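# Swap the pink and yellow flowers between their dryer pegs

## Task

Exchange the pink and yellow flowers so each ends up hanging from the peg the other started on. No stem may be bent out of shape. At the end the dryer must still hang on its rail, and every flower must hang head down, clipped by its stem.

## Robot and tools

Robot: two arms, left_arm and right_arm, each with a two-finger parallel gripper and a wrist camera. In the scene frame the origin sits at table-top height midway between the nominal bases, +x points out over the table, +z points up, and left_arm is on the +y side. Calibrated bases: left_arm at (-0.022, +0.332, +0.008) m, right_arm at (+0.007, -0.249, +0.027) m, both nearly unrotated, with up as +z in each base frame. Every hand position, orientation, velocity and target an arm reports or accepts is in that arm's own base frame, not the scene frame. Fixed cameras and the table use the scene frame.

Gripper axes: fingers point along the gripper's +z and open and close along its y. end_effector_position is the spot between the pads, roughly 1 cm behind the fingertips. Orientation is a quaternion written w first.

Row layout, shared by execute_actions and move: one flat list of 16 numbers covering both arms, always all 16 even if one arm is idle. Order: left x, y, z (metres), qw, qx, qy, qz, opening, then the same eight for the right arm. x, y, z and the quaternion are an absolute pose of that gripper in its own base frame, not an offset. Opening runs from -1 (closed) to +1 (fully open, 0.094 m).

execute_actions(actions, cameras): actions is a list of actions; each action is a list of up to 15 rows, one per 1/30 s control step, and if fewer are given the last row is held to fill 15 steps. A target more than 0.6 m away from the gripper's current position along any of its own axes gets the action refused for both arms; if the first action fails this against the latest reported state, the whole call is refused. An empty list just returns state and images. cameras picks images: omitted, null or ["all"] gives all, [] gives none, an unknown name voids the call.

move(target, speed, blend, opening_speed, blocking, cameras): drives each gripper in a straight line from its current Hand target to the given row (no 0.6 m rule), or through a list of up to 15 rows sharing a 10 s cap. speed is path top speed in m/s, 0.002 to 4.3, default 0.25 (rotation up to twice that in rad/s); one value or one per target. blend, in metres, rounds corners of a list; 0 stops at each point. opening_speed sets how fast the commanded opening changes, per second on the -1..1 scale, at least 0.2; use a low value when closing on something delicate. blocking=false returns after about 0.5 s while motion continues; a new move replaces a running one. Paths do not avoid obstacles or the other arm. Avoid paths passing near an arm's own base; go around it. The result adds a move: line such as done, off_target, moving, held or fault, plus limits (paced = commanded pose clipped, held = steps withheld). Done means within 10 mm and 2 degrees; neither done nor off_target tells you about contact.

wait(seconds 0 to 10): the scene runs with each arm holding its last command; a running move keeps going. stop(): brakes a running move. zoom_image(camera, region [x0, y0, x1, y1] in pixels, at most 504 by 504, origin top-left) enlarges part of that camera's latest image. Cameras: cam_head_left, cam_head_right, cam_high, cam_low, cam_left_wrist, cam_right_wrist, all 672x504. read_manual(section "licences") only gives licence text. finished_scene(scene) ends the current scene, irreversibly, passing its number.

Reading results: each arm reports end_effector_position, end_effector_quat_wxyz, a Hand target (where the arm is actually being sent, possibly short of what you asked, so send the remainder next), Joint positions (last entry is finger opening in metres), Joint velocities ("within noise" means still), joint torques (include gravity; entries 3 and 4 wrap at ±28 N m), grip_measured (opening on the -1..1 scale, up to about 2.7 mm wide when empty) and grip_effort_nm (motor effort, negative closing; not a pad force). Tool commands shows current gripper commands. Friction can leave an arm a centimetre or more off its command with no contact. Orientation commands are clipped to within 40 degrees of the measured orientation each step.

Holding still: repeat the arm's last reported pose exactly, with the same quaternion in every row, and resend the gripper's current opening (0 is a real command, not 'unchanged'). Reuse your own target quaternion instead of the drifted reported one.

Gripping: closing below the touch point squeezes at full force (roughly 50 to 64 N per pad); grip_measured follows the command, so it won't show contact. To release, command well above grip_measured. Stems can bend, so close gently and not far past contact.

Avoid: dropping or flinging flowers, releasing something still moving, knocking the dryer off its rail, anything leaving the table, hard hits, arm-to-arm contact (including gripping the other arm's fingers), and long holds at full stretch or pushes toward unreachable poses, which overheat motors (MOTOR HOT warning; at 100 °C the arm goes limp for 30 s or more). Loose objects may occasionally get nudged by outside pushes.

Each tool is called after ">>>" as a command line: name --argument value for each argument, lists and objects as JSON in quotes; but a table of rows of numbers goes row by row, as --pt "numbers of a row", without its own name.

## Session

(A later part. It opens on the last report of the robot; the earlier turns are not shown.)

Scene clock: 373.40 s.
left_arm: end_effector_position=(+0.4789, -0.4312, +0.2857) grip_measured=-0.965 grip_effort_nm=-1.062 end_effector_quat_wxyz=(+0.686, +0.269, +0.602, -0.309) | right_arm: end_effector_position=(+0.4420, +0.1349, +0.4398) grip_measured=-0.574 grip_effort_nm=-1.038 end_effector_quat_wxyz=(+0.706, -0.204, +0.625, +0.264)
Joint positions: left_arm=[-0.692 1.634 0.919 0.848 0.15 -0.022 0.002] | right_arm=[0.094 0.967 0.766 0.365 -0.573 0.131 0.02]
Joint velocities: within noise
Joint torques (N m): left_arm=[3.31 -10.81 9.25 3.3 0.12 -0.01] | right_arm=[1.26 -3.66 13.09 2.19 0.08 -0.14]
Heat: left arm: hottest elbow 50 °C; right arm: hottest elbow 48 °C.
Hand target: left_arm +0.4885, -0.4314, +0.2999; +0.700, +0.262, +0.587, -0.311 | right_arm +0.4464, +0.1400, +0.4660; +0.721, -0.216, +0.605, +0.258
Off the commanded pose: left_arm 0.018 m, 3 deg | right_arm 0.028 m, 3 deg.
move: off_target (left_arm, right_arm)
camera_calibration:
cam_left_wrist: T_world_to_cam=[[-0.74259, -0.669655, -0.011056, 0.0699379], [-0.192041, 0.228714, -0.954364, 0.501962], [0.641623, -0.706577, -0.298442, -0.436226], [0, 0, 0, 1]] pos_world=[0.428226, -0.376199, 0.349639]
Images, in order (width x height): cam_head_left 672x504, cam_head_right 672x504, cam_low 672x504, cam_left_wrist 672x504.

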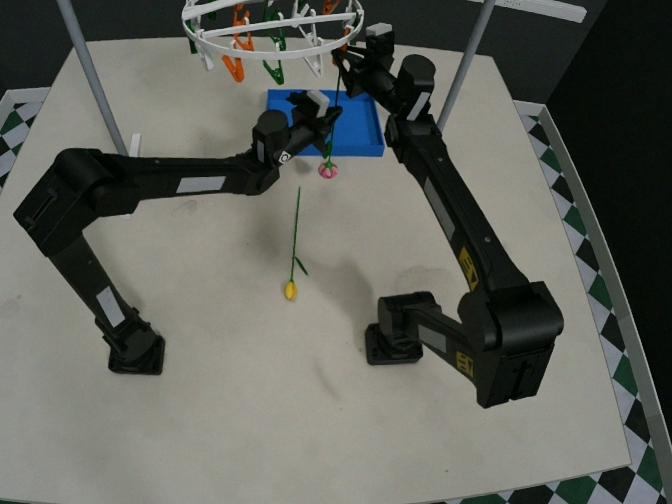

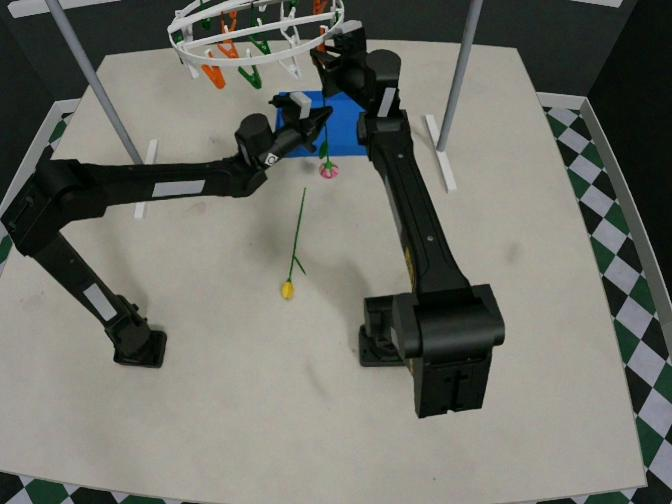

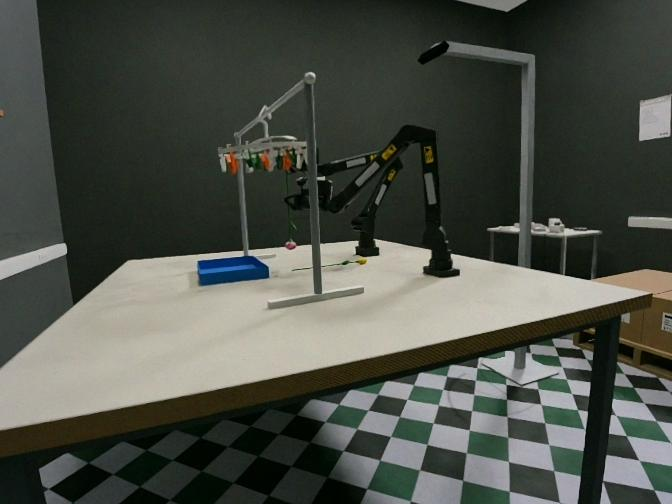

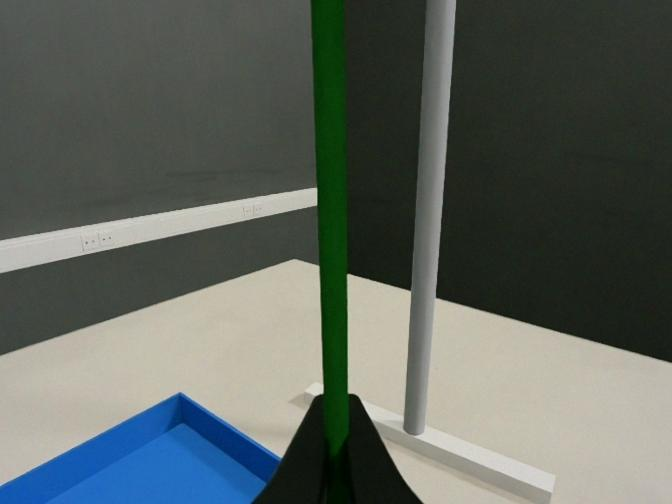

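>>> move --target '[0.488,-0.434,0.272,0.6998,0.2614,0.5872,-0.3115,-1,0.448,0.1405,0.4665,0.7212,-0.2167,0.6052,0.2582,-0.8]' --speed 0.06 --cameras '["cam_head_right","cam_low","cam_head_left"]'

>>> zoom_image --camera "cam_head_right" --region '[290, 40, 340, 90]'

>>> zoom_image --camera "cam_low" --region '[270, 150, 310, 190]'

>>> zoom_image --camera "cam_head_left" --region '[310, 40, 360, 90]'

Scene clock: 377.03 s.
left_arm: end_effector_position=(+0.4829, -0.4346, +0.2711) grip_measured=-0.965 grip_effort_nm=-1.067 end_effector_quat_wxyz=(+0.694, +0.267, +0.592, -0.311) | right_arm: end_effector_position=(+0.4427, +0.1350, +0.4388) grip_measured=-0.574 grip_effort_nm=-1.028 end_effector_quat_wxyz=(+0.705, -0.204, +0.625, +0.264)
Joint positions: left_arm=[-0.692 1.689 0.919 0.931 0.15 -0.022 0.002] | right_arm=[0.094 0.969 0.766 0.365 -0.573 0.131 0.02]
Joint velocities: within noise
Joint torques (N m): left_arm=[2.9 -11.22 7.51 2.81 -0.05 0] | right_arm=[1.38 -4.07 13.07 2.22 0.07 -0.12]
Heat: left arm: hottest elbow 50 °C; right arm: hottest elbow 48 °C.
Hand target: left_arm +0.4879, -0.4338, +0.2720; +0.700, +0.261, +0.587, -0.311 | right_arm +0.4464, +0.1400, +0.4658; +0.721, -0.216, +0.605, +0.258
Off the commanded pose: left_arm 0.005 m, 1 deg | right_arm 0.029 m, 3 deg.
move: off_target (right_arm)
Images, in order (width x height): cam_head_left 672x504, cam_head_right 672x504, cam_low 672x504.

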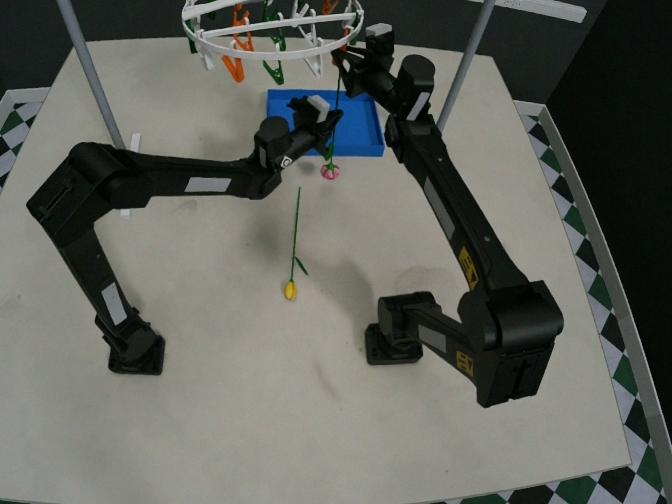

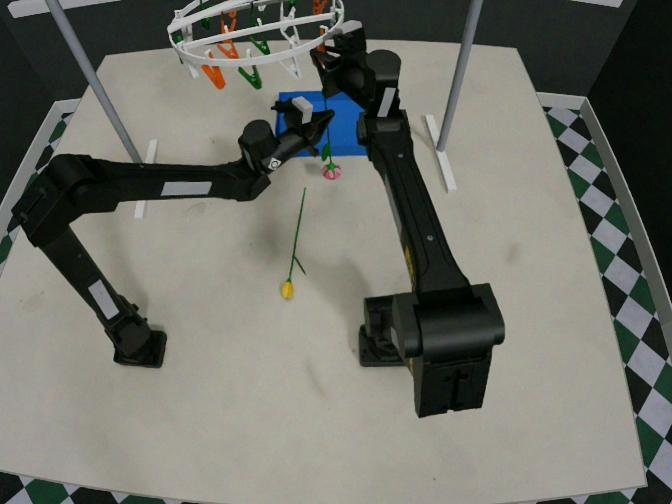

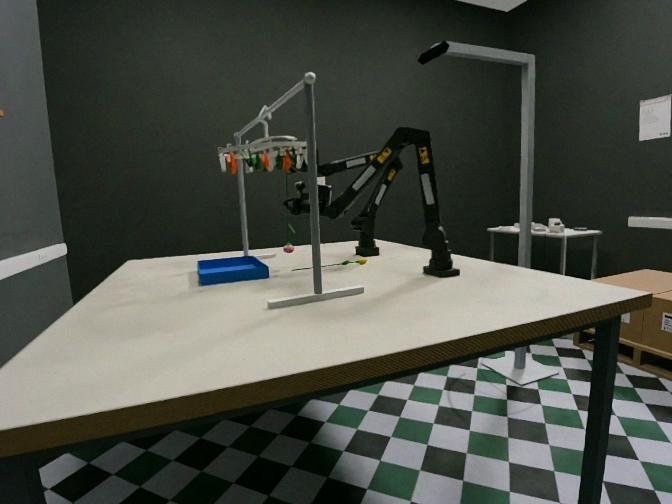

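Scaled by 10.080 from the camera's 672x504 image, which has a finer 960x720 frame.

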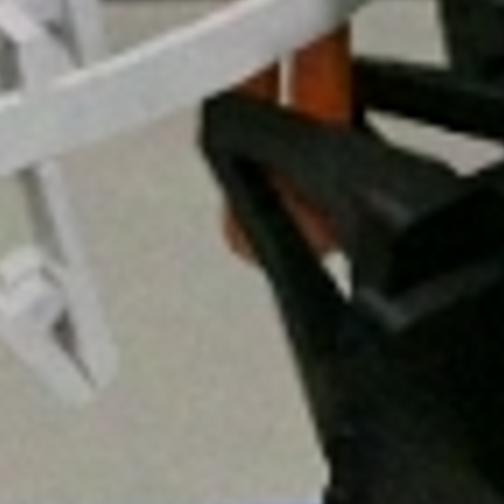

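Scaled by 12.600 from the camera's 672x504 image, which has a finer 960x720 frame.

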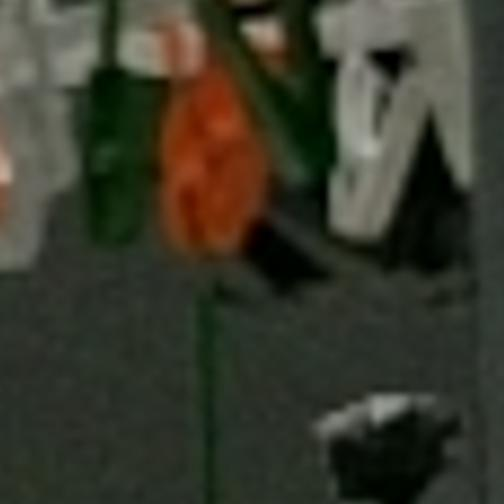

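Scaled by 10.080 from the camera's 672x504 image, which has a finer 960x720 frame.

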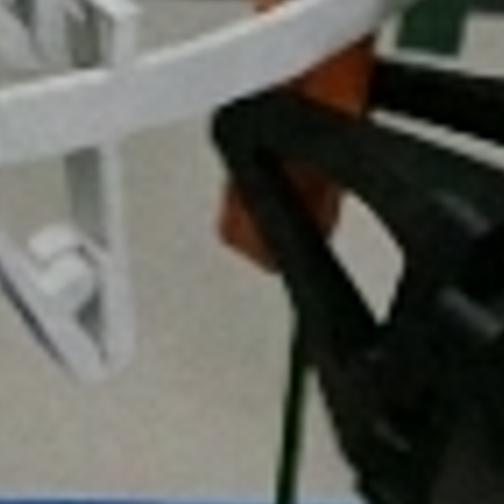

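>>> move --pt "0.488 -0.429 0.265 0.6998 0.2614 0.5872 -0.3115 -1 0.447 0.140 0.458 0.7212 -0.2167 0.6052 0.2582 -0.8" --pt "0.489 -0.429 0.276 0.6998 0.2614 0.5872 -0.3115 -1 0.447 0.140 0.460 0.7212 -0.2167 0.6052 0.2582 -0.8" --speed 0.05 --cameras '["cam_head_right","cam_low","cam_head_left"]'

>>> zoom_image --camera "cam_head_right" --region '[290, 40, 340, 90]'

>>> zoom_image --camera "cam_low" --region '[270, 150, 310, 190]'

>>> zoom_image --camera "cam_head_left" --region '[310, 40, 360, 90]'

Scene clock: 388.47 s.
left_arm: end_effector_position=(+0.4836, -0.4322, +0.2732) grip_measured=-0.965 grip_effort_nm=-1.062 end_effector_quat_wxyz=(+0.698, +0.265, +0.587, -0.312) | right_arm: end_effector_position=(+0.4431, +0.1350, +0.4400) grip_measured=-0.574 grip_effort_nm=-1.028 end_effector_quat_wxyz=(+0.708, -0.205, +0.622, +0.264)
Joint positions: left_arm=[-0.688 1.69 0.916 0.946 0.154 -0.022 0.002] | right_arm=[0.094 0.972 0.766 0.376 -0.573 0.131 0.02]
Joint velocities: within noise
Joint torques (N m): left_arm=[3.25 -12.16 7.35 1.96 0.12 -0.02] | right_arm=[1.26 -3.96 11.99 2.5 0.05 -0.13]
Heat: left arm: hottest elbow 48 °C; right arm: hottest elbow 48 °C.
Hand target: left_arm +0.4890, -0.4289, +0.2760; +0.700, +0.261, +0.587, -0.312 | right_arm +0.4461, +0.1397, +0.4596; +0.721, -0.216, +0.605, +0.258
Off the commanded pose: left_arm 0.007 m, 0 deg | right_arm 0.021 m, 3 deg.
move: off_target (right_arm)
Images, in order (width x height): cam_head_left 672x504, cam_head_right 672x504, cam_low 672x504.

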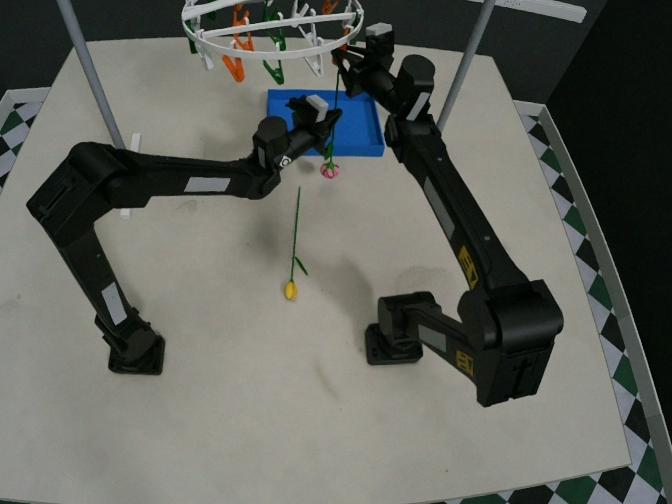

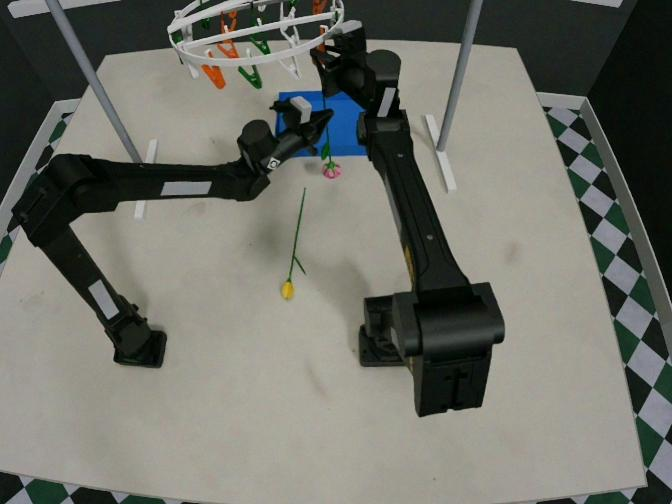

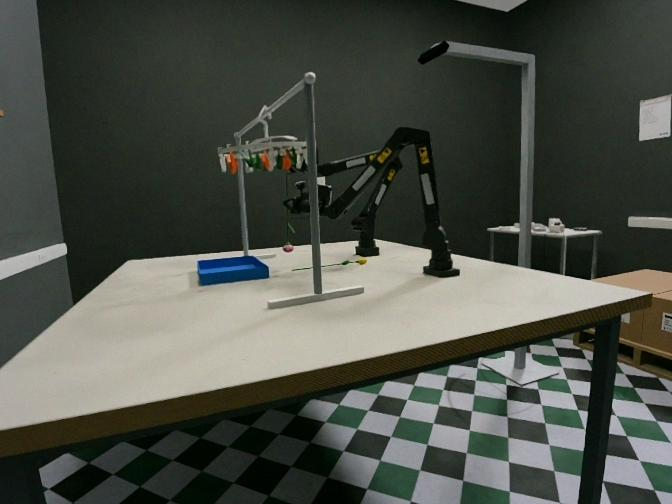

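Scaled by 10.080 from the camera's 672x504 image, which has a finer 960x720 frame.

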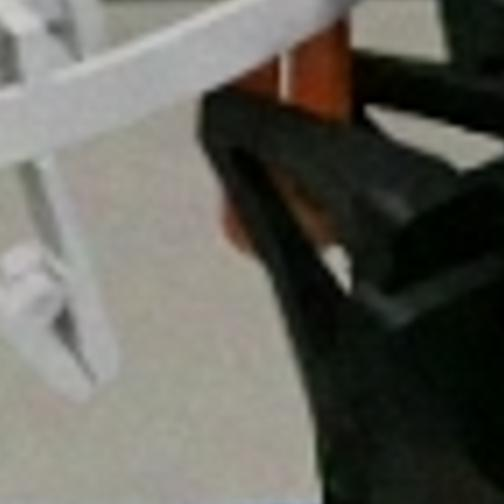

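Scaled by 12.600 from the camera's 672x504 image, which has a finer 960x720 frame.

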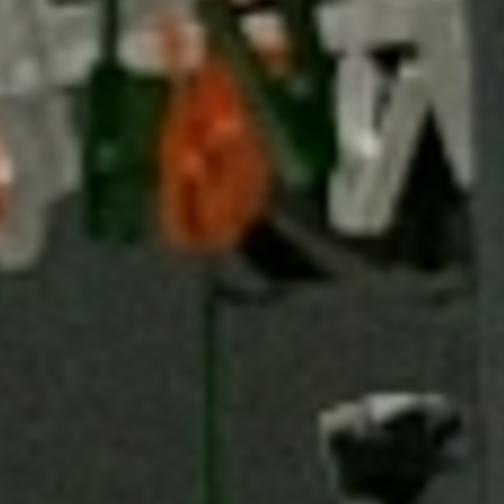

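Scaled by 10.080 from the camera's 672x504 image, which has a finer 960x720 frame.

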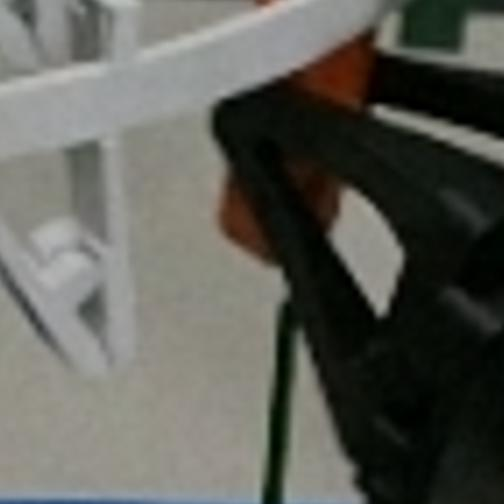

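>>> move --target '[0.492,-0.429,0.302,0.6998,0.2614,0.5872,-0.3115,-1,0.447,0.140,0.460,0.7212,-0.2167,0.6052,0.2582,-0.8]' --speed 0.05 --cameras '["cam_head_right","cam_low","cam_head_left"]'

>>> zoom_image --camera "cam_low" --region '[270, 150, 310, 190]'

>>> zoom_image --camera "cam_head_left" --region '[310, 40, 360, 90]'

Scene clock: 393.70 s.
left_arm: end_effector_position=(+0.4832, -0.4299, +0.2751) grip_measured=-0.965 grip_effort_nm=-1.062 end_effector_quat_wxyz=(+0.686, +0.270, +0.601, -0.308) | right_arm: end_effector_position=(+0.4431, +0.1350, +0.4400) grip_measured=-0.574 grip_effort_nm=-1.033 end_effector_quat_wxyz=(+0.708, -0.205, +0.622, +0.264)
Joint positions: left_arm=[-0.684 1.661 0.916 0.879 0.158 -0.022 0.002] | right_arm=[0.094 0.972 0.766 0.376 -0.573 0.131 0.02]
Joint velocities: within noise
Joint torques (N m): left_arm=[3.31 -13.39 9.43 1.74 0.12 -0.02] | right_arm=[1.2 -4.31 11.95 2.43 0.05 -0.11]
Heat: left arm: hottest elbow 48 °C; right arm: hottest elbow 48 °C.
Hand target: left_arm +0.4910, -0.4283, +0.3020; +0.700, +0.261, +0.587, -0.312 | right_arm +0.4461, +0.1397, +0.4596; +0.721, -0.216, +0.605, +0.258
Off the commanded pose: left_arm 0.028 m, 2 deg | right_arm 0.021 m, 3 deg.
move: off_target (left_arm, right_arm)
Images, in order (width x height): cam_head_left 672x504, cam_head_right 672x504, cam_low 672x504.

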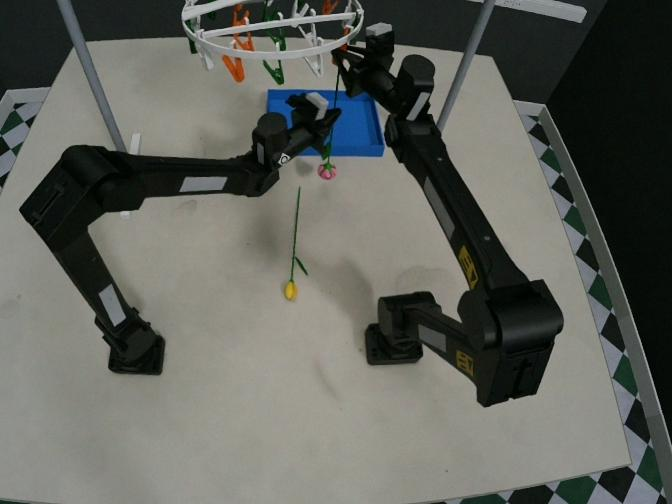

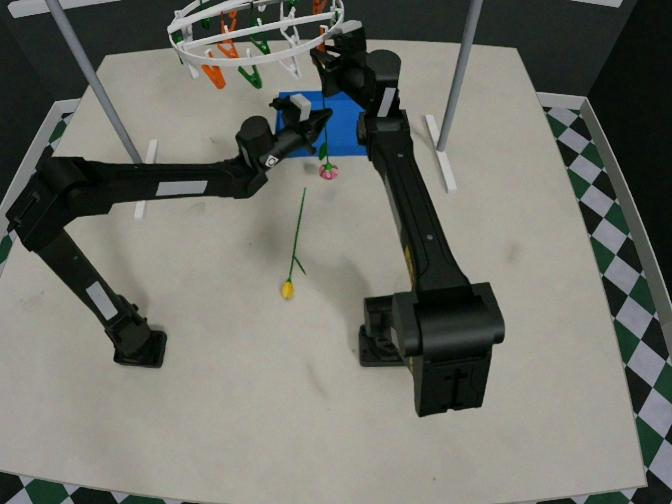

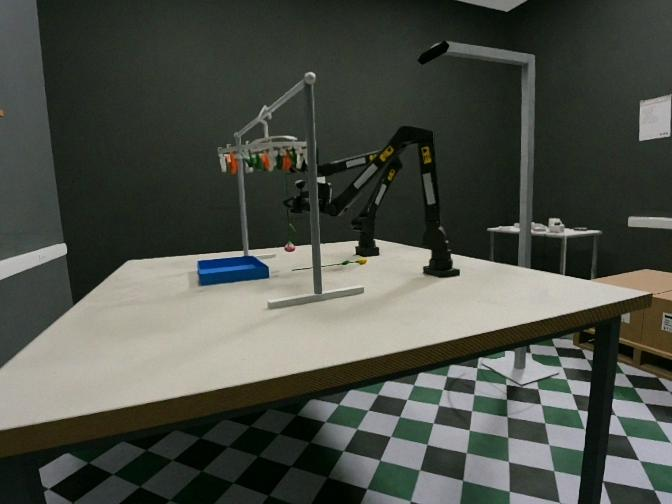

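Scaled by 12.600 from the camera's 672x504 image, which has a finer 960x720 frame.

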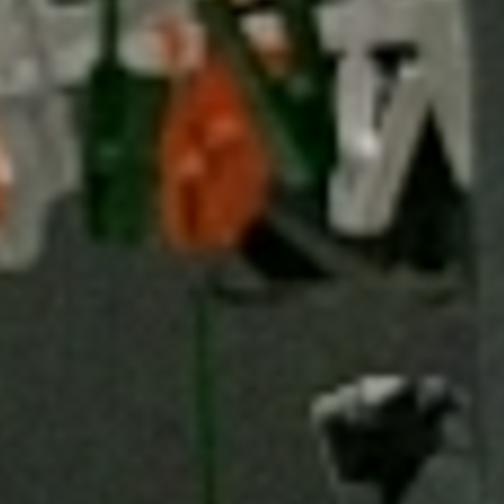

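Scaled by 10.080 from the camera's 672x504 image, which has a finer 960x720 frame.

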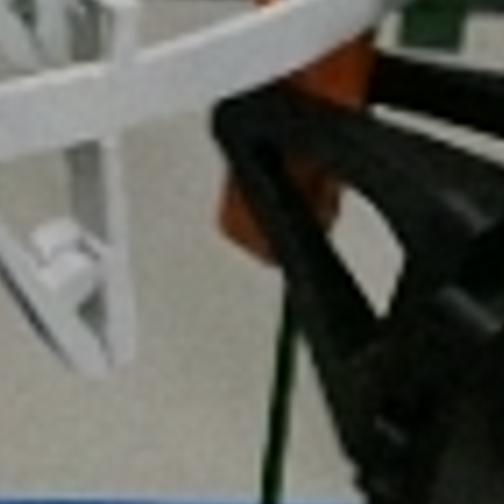

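>>> move --target '[0.4905,-0.424,0.308,0.6998,0.2614,0.5872,-0.3115,-1,0.447,0.140,0.460,0.7212,-0.2167,0.6052,0.2582,-0.8]' --speed 0.05 --cameras '["cam_head_right","cam_low","cam_head_left"]'

>>> zoom_image --camera "cam_low" --region '[270, 150, 310, 190]'

>>> zoom_image --camera "cam_head_left" --region '[310, 40, 360, 90]'

>>> zoom_image --camera "cam_head_right" --region '[290, 40, 340, 90]'

Scene clock: 401.67 s.
left_arm: end_effector_position=(+0.4836, -0.4261, +0.2828) grip_measured=-0.965 grip_effort_nm=-1.067 end_effector_quat_wxyz=(+0.688, +0.269, +0.599, -0.308) | right_arm: end_effector_position=(+0.4431, +0.1350, +0.4400) grip_measured=-0.574 grip_effort_nm=-1.033 end_effector_quat_wxyz=(+0.708, -0.205, +0.622, +0.264)
Joint positions: left_arm=[-0.678 1.644 0.916 0.866 0.164 -0.022 0.002] | right_arm=[0.094 0.972 0.766 0.376 -0.573 0.131 0.02]
Joint velocities: within noise
Joint torques (N m): left_arm=[3.25 -13.39 9.1 1.61 0.12 -0.04] | right_arm=[1.32 -4.07 11.96 2.44 0.04 -0.13]
Heat: left arm: hottest elbow 49 °C; right arm: hottest elbow 49 °C.
Hand target: left_arm +0.4898, -0.4235, +0.3079; +0.700, +0.261, +0.587, -0.311 | right_arm +0.4461, +0.1397, +0.4596; +0.721, -0.216, +0.605, +0.258
Off the commanded pose: left_arm 0.026 m, 2 deg | right_arm 0.021 m, 3 deg.
move: off_target (left_arm, right_arm)
Images, in order (width x height): cam_head_left 672x504, cam_head_right 672x504, cam_low 672x504.

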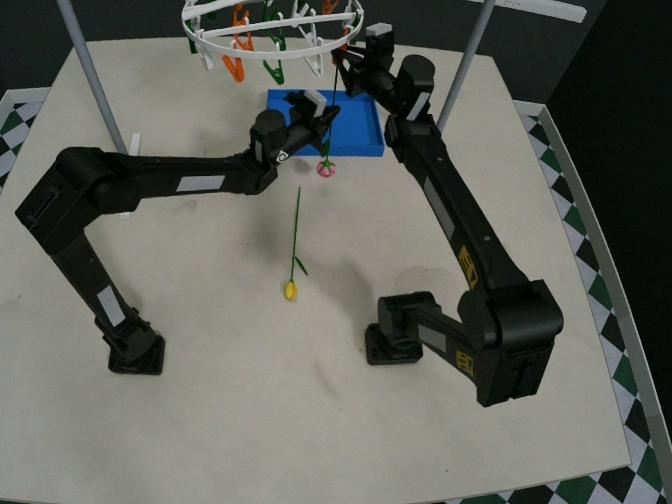

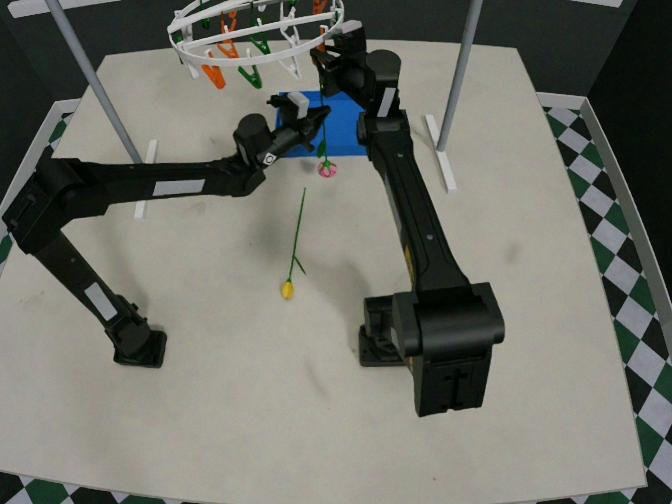

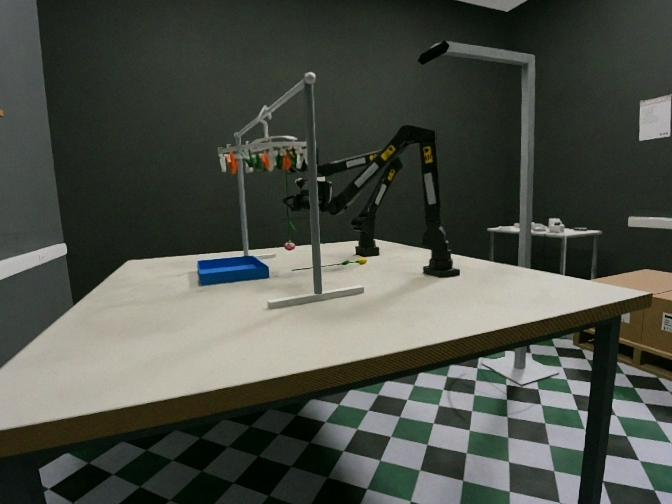

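Scaled by 12.600 from the camera's 672x504 image, which has a finer 960x720 frame.

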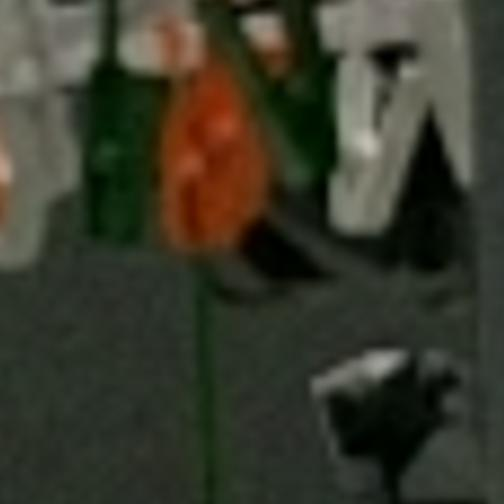

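Scaled by 10.080 from the camera's 672x504 image, which has a finer 960x720 frame.

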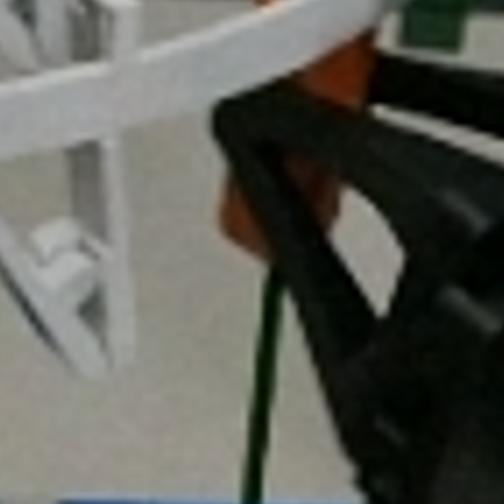

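Scaled by 10.080 from the camera's 672x504 image, which has a finer 960x720 frame.

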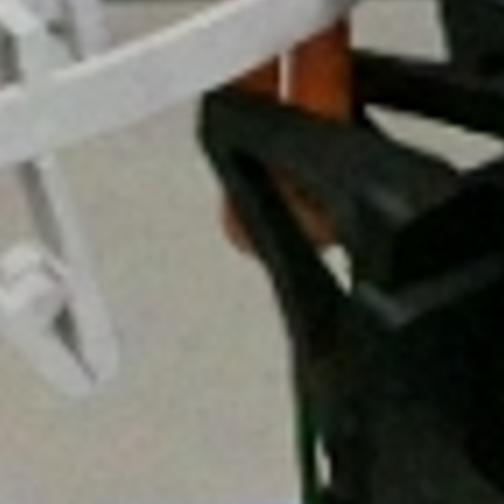

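>>> move --target '[0.4895,-0.426,0.330,0.6998,0.2614,0.5872,-0.3115,-1,0.447,0.140,0.460,0.7212,-0.2167,0.6052,0.2582,-0.8]' --speed 0.04 --cameras '["cam_head_right","cam_low","cam_head_left"]'

>>> zoom_image --camera "cam_low" --region '[270, 150, 310, 190]'

>>> zoom_image --camera "cam_head_left" --region '[310, 40, 360, 90]'

>>> zoom_image --camera "cam_head_right" --region '[290, 40, 340, 90]'

Scene clock: 406.63 s.
left_arm: end_effector_position=(+0.4801, -0.4234, +0.2926) grip_measured=-0.965 grip_effort_nm=-1.067 end_effector_quat_wxyz=(+0.681, +0.272, +0.607, -0.307) | right_arm: end_effector_position=(+0.4431, +0.1350, +0.4400) grip_measured=-0.574 grip_effort_nm=-1.033 end_effector_quat_wxyz=(+0.708, -0.205, +0.622, +0.264)
Joint positions: left_arm=[-0.678 1.604 0.916 0.804 0.164 -0.022 0.002] | right_arm=[0.094 0.972 0.766 0.376 -0.573 0.131 0.02]
Joint velocities: within noise
Joint torques (N m): left_arm=[2.96 -13.16 10.84 1.73 -0.04 -0.03] | right_arm=[1.32 -3.84 11.97 2.48 0.05 -0.12]
Heat: left arm: hottest elbow 49 °C; right arm: hottest elbow 49 °C.
Hand target: left_arm +0.4878, -0.4246, +0.3298; +0.700, +0.261, +0.587, -0.312 | right_arm +0.4461, +0.1397, +0.4596; +0.721, -0.216, +0.605, +0.258
Off the commanded pose: left_arm 0.039 m, 3 deg | right_arm 0.021 m, 3 deg.
move: off_target (left_arm, right_arm)
Images, in order (width x height): cam_head_left 672x504, cam_head_right 672x504, cam_low 672x504.

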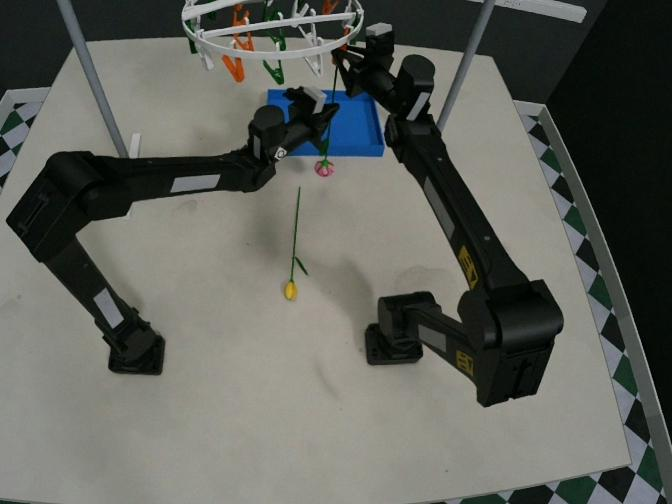

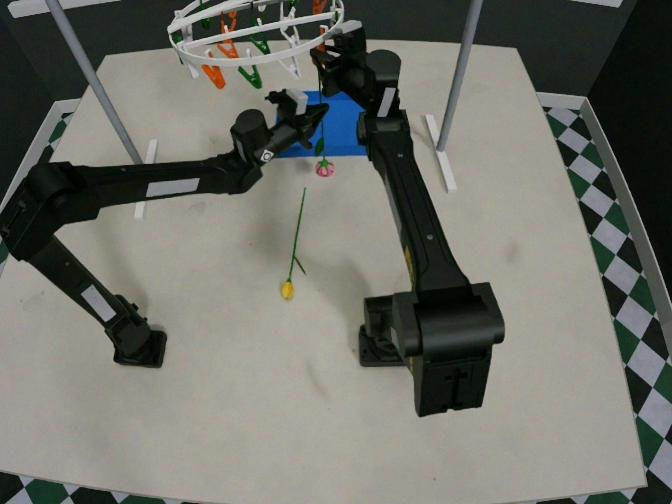

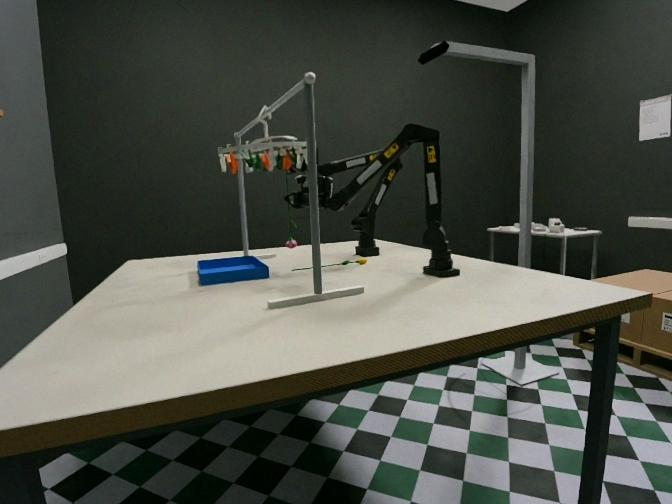

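Scaled by 12.600 from the camera's 672x504 image, which has a finer 960x720 frame.

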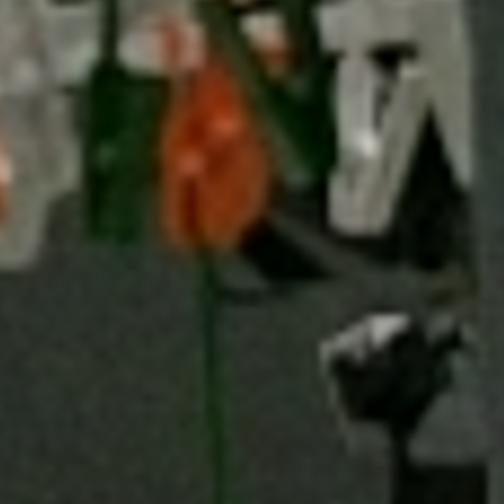

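Scaled by 10.080 from the camera's 672x504 image, which has a finer 960x720 frame.

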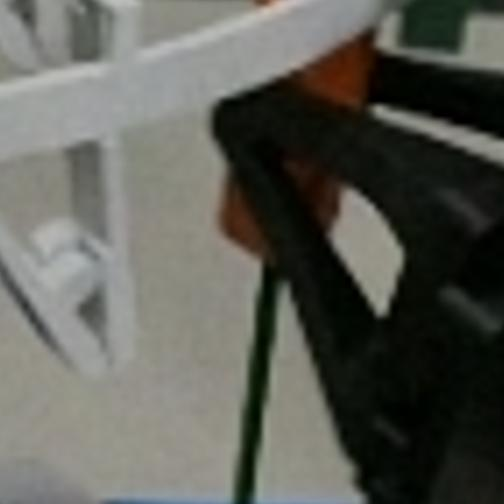

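Scaled by 10.080 from the camera's 672x504 image, which has a finer 960x720 frame.

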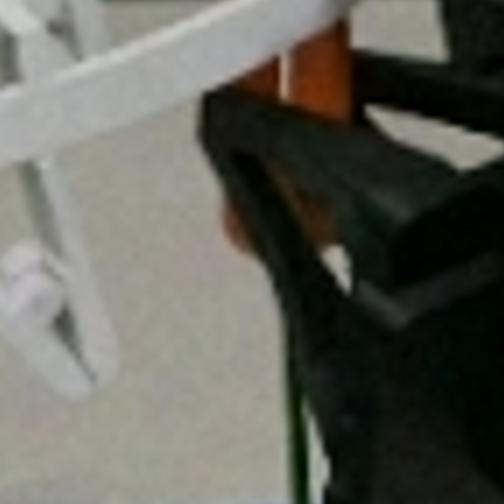

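>>> move --target '[0.4905,-0.427,0.344,0.6998,0.2614,0.5872,-0.3115,-1,0.447,0.140,0.460,0.7212,-0.2167,0.6052,0.2582,-0.8]' --speed 0.04 --cameras '["cam_head_right","cam_low","cam_head_left"]'

>>> zoom_image --camera "cam_low" --region '[270, 150, 310, 190]'

>>> zoom_image --camera "cam_head_left" --region '[310, 40, 360, 90]'

Scene clock: 410.93 s.
left_arm: end_effector_position=(+0.4811, -0.4242, +0.3055) grip_measured=-0.965 grip_effort_nm=-1.067 end_effector_quat_wxyz=(+0.680, +0.272, +0.608, -0.306) | right_arm: end_effector_position=(+0.4431, +0.1350, +0.4400) grip_measured=-0.574 grip_effort_nm=-1.033 end_effector_quat_wxyz=(+0.708, -0.205, +0.622, +0.264)
Joint positions: left_arm=[-0.678 1.583 0.934 0.764 0.164 -0.022 0.002] | right_arm=[0.094 0.972 0.766 0.376 -0.573 0.131 0.02]
Joint velocities: within noise
Joint torques (N m): left_arm=[2.96 -12.92 11.22 1.7 -0.05 -0.03] | right_arm=[1.2 -4.13 11.99 2.47 0.04 -0.12]
Heat: left arm: hottest elbow 49 °C; right arm: hottest elbow 49 °C.
Hand target: left_arm +0.4886, -0.4255, +0.3438; +0.700, +0.261, +0.587, -0.312 | right_arm +0.4461, +0.1397, +0.4596; +0.721, -0.216, +0.605, +0.258
Off the commanded pose: left_arm 0.040 m, 4 deg | right_arm 0.021 m, 3 deg.
move: off_target (left_arm, right_arm)
Images, in order (width x height): cam_head_left 672x504, cam_head_right 672x504, cam_low 672x504.

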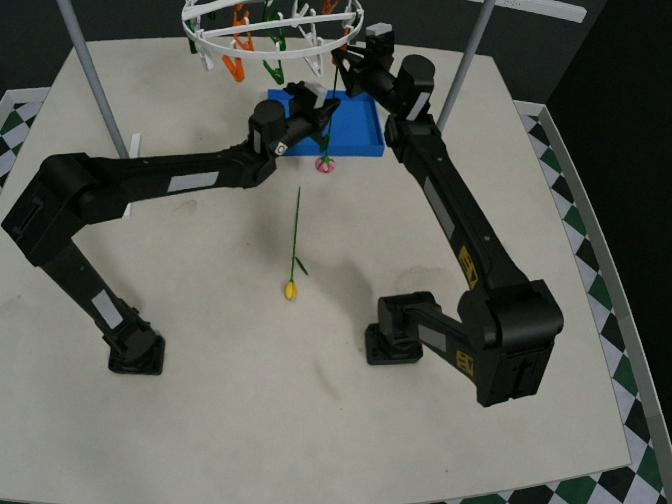

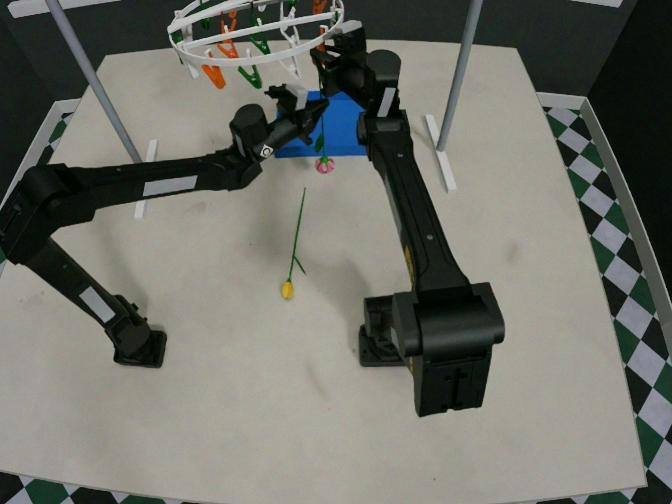

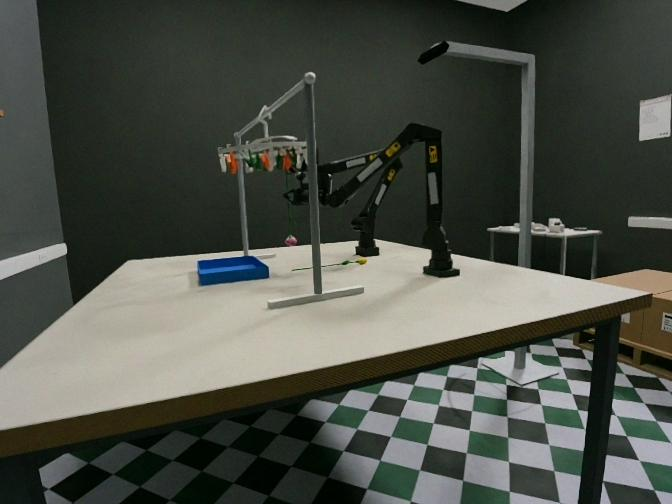

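Scaled by 12.600 from the camera's 672x504 image, which has a finer 960x720 frame.

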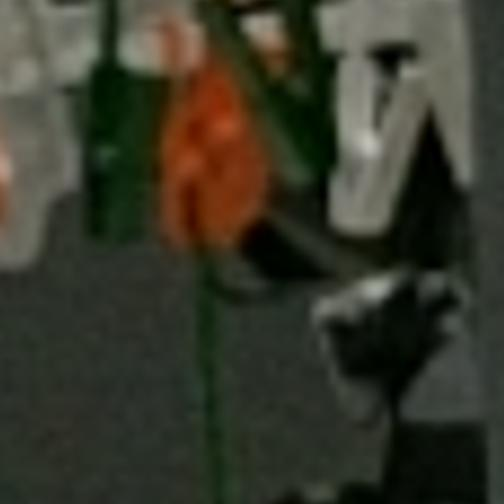

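Scaled by 10.080 from the camera's 672x504 image, which has a finer 960x720 frame.

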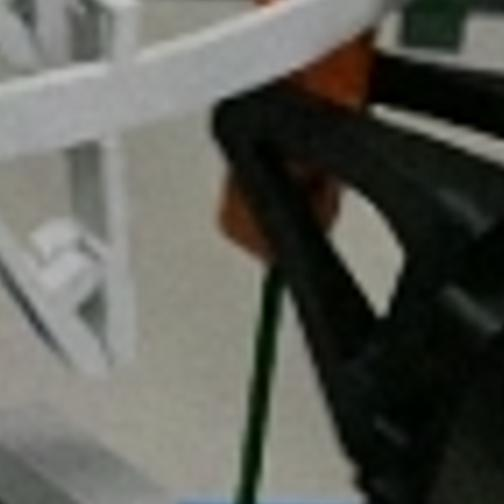

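>>> move --target '[0.4905,-0.427,0.344,0.6998,0.2614,0.5872,-0.3115,-1,0.447,0.140,0.460,0.7212,-0.2167,0.6052,0.2582,0.1]' --speed 0.04 --opening_speed 0.5 --cameras '["cam_right_wrist","cam_low"]'

>>> zoom_image --camera "cam_low" --region '[270, 150, 310, 190]'

Scene clock: 415.43 s.
left_arm: end_effector_position=(+0.4811, -0.4241, +0.3056) grip_measured=-0.965 grip_effort_nm=-1.062 end_effector_quat_wxyz=(+0.680, +0.272, +0.608, -0.306) | right_arm: end_effector_position=(+0.4431, +0.1350, +0.4400) grip_measured=+0.098 grip_effort_nm=0.071 end_effector_quat_wxyz=(+0.708, -0.205, +0.622, +0.263)
Joint positions: left_arm=[-0.678 1.582 0.934 0.764 0.164 -0.022 0.002] | right_arm=[0.094 0.972 0.766 0.376 -0.573 0.131 0.052]
Joint velocities: within noise
Joint torques (N m): left_arm=[2.9 -12.86 11.21 1.69 -0.05 -0.03] | right_arm=[1.2 -3.96 11.97 2.47 0.05 -0.13]
Heat: left arm: hottest elbow 49 °C; right arm: hottest elbow 49 °C.
Hand target: left_arm +0.4886, -0.4255, +0.3440; +0.700, +0.261, +0.587, -0.312 | right_arm +0.4460, +0.1397, +0.4597; +0.721, -0.217, +0.605, +0.258
Off the commanded pose: left_arm 0.040 m, 4 deg | right_arm 0.021 m, 3 deg.
move: off_target (left_arm, right_arm)
camera_calibration:
cam_right_wrist: T_world_to_cam=[[0.631638, -0.774751, -0.0281703, -0.163882], [-0.235761, -0.157342, -0.958989, 0.58888], [0.738546, 0.612376, -0.28204, -0.198951], [0, 0, 0, 1]] pos_world=[0.389284, 0.0875207, 0.504001]
Images, in order (width x height): cam_low 672x504, cam_right_wrist 672x504.

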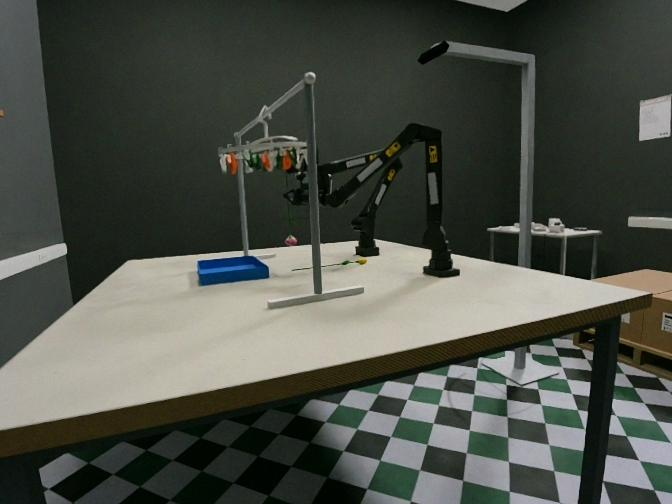

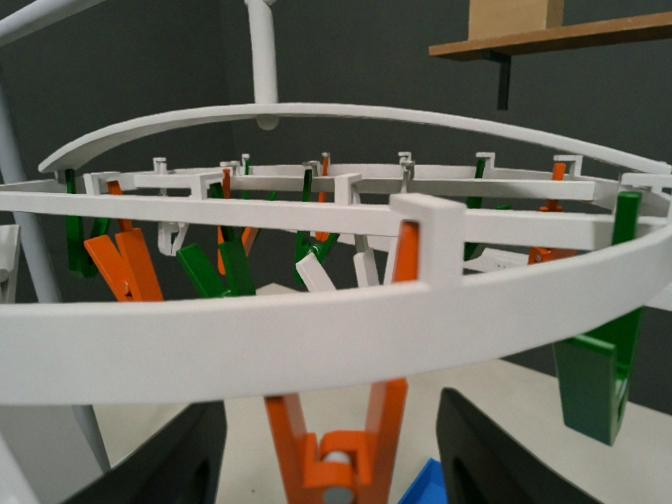

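Scaled by 12.600 from the camera's 672x504 image, which has a finer 960x720 frame.

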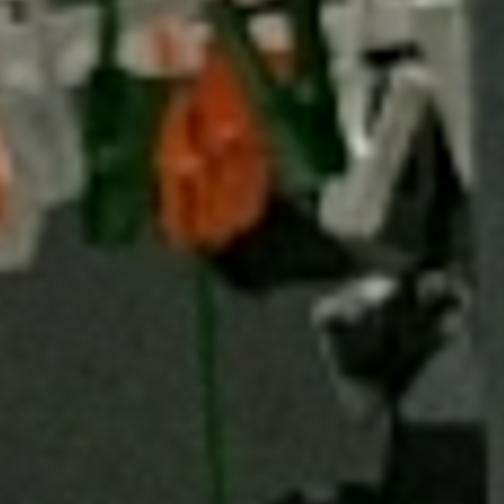

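>>> move --pt "0.4905 -0.427 0.344 0.6998 0.2614 0.5872 -0.3115 -1 0.395 0.098 0.452 0.7212 -0.2167 0.6052 0.2582 0.1" --pt "0.4905 -0.427 0.344 0.6998 0.2614 0.5872 -0.3115 -1 0.33 0.045 0.44 0.7212 -0.2167 0.6052 0.2582 0.1" --speed 0.12 --cameras '["cam_right_wrist"]'

>>> zoom_image --camera "cam_right_wrist" --region '[250, 120, 450, 400]'

Scene clock: 420.20 s.
left_arm: end_effector_position=(+0.4811, -0.4242, +0.3065) grip_measured=-0.965 grip_effort_nm=-1.067 end_effector_quat_wxyz=(+0.681, +0.272, +0.607, -0.307) | right_arm: end_effector_position=(+0.3309, +0.0477, +0.4451) grip_measured=+0.099 grip_effort_nm=0.076 end_effector_quat_wxyz=(+0.722, -0.224, +0.603, +0.255)
Joint positions: left_arm=[-0.678 1.581 0.935 0.764 0.164 -0.022 0.002] | right_arm=[-0.291 0.636 0.591 0.354 -0.964 0.24 0.052]
Joint velocities: within noise
Joint torques (N m): left_arm=[2.96 -12.81 11.19 1.68 -0.05 -0.03] | right_arm=[-0.09 0.38 8.18 2.07 0.07 0.2]
Heat: left arm: hottest elbow 49 °C; right arm: hottest elbow 48 °C.
Hand target: left_arm +0.4887, -0.4255, +0.3438; +0.700, +0.261, +0.587, -0.312 | right_arm +0.3300, +0.0451, +0.4401; +0.721, -0.217, +0.605, +0.258
Off the commanded pose: left_arm 0.039 m, 3 deg | right_arm 0.006 m, 1 deg.
move: off_target (left_arm)
camera_calibration:
cam_right_wrist: T_world_to_cam=[[0.641169, -0.766963, 0.0258678, -0.188134], [-0.176996, -0.180598, -0.9675, 0.538962], [0.746709, 0.615753, -0.251543, -0.0776221], [0, 0, 0, 1]] pos_world=[0.273981, 0.000839565, 0.506787]
Images, in order (width x height): cam_right_wrist 672x504.

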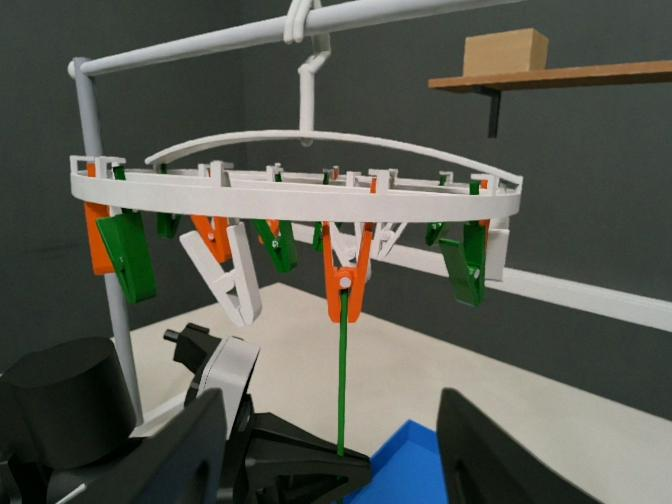

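Scaled by 1.800 from the camera's 672x504 image, which has a finer 960x720 frame.

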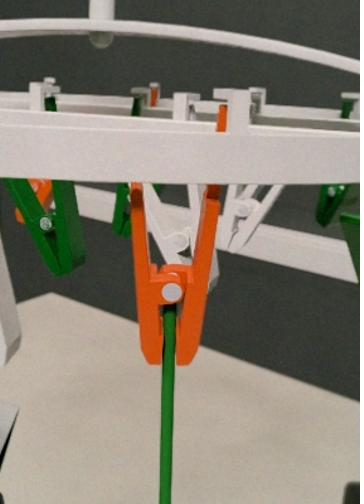

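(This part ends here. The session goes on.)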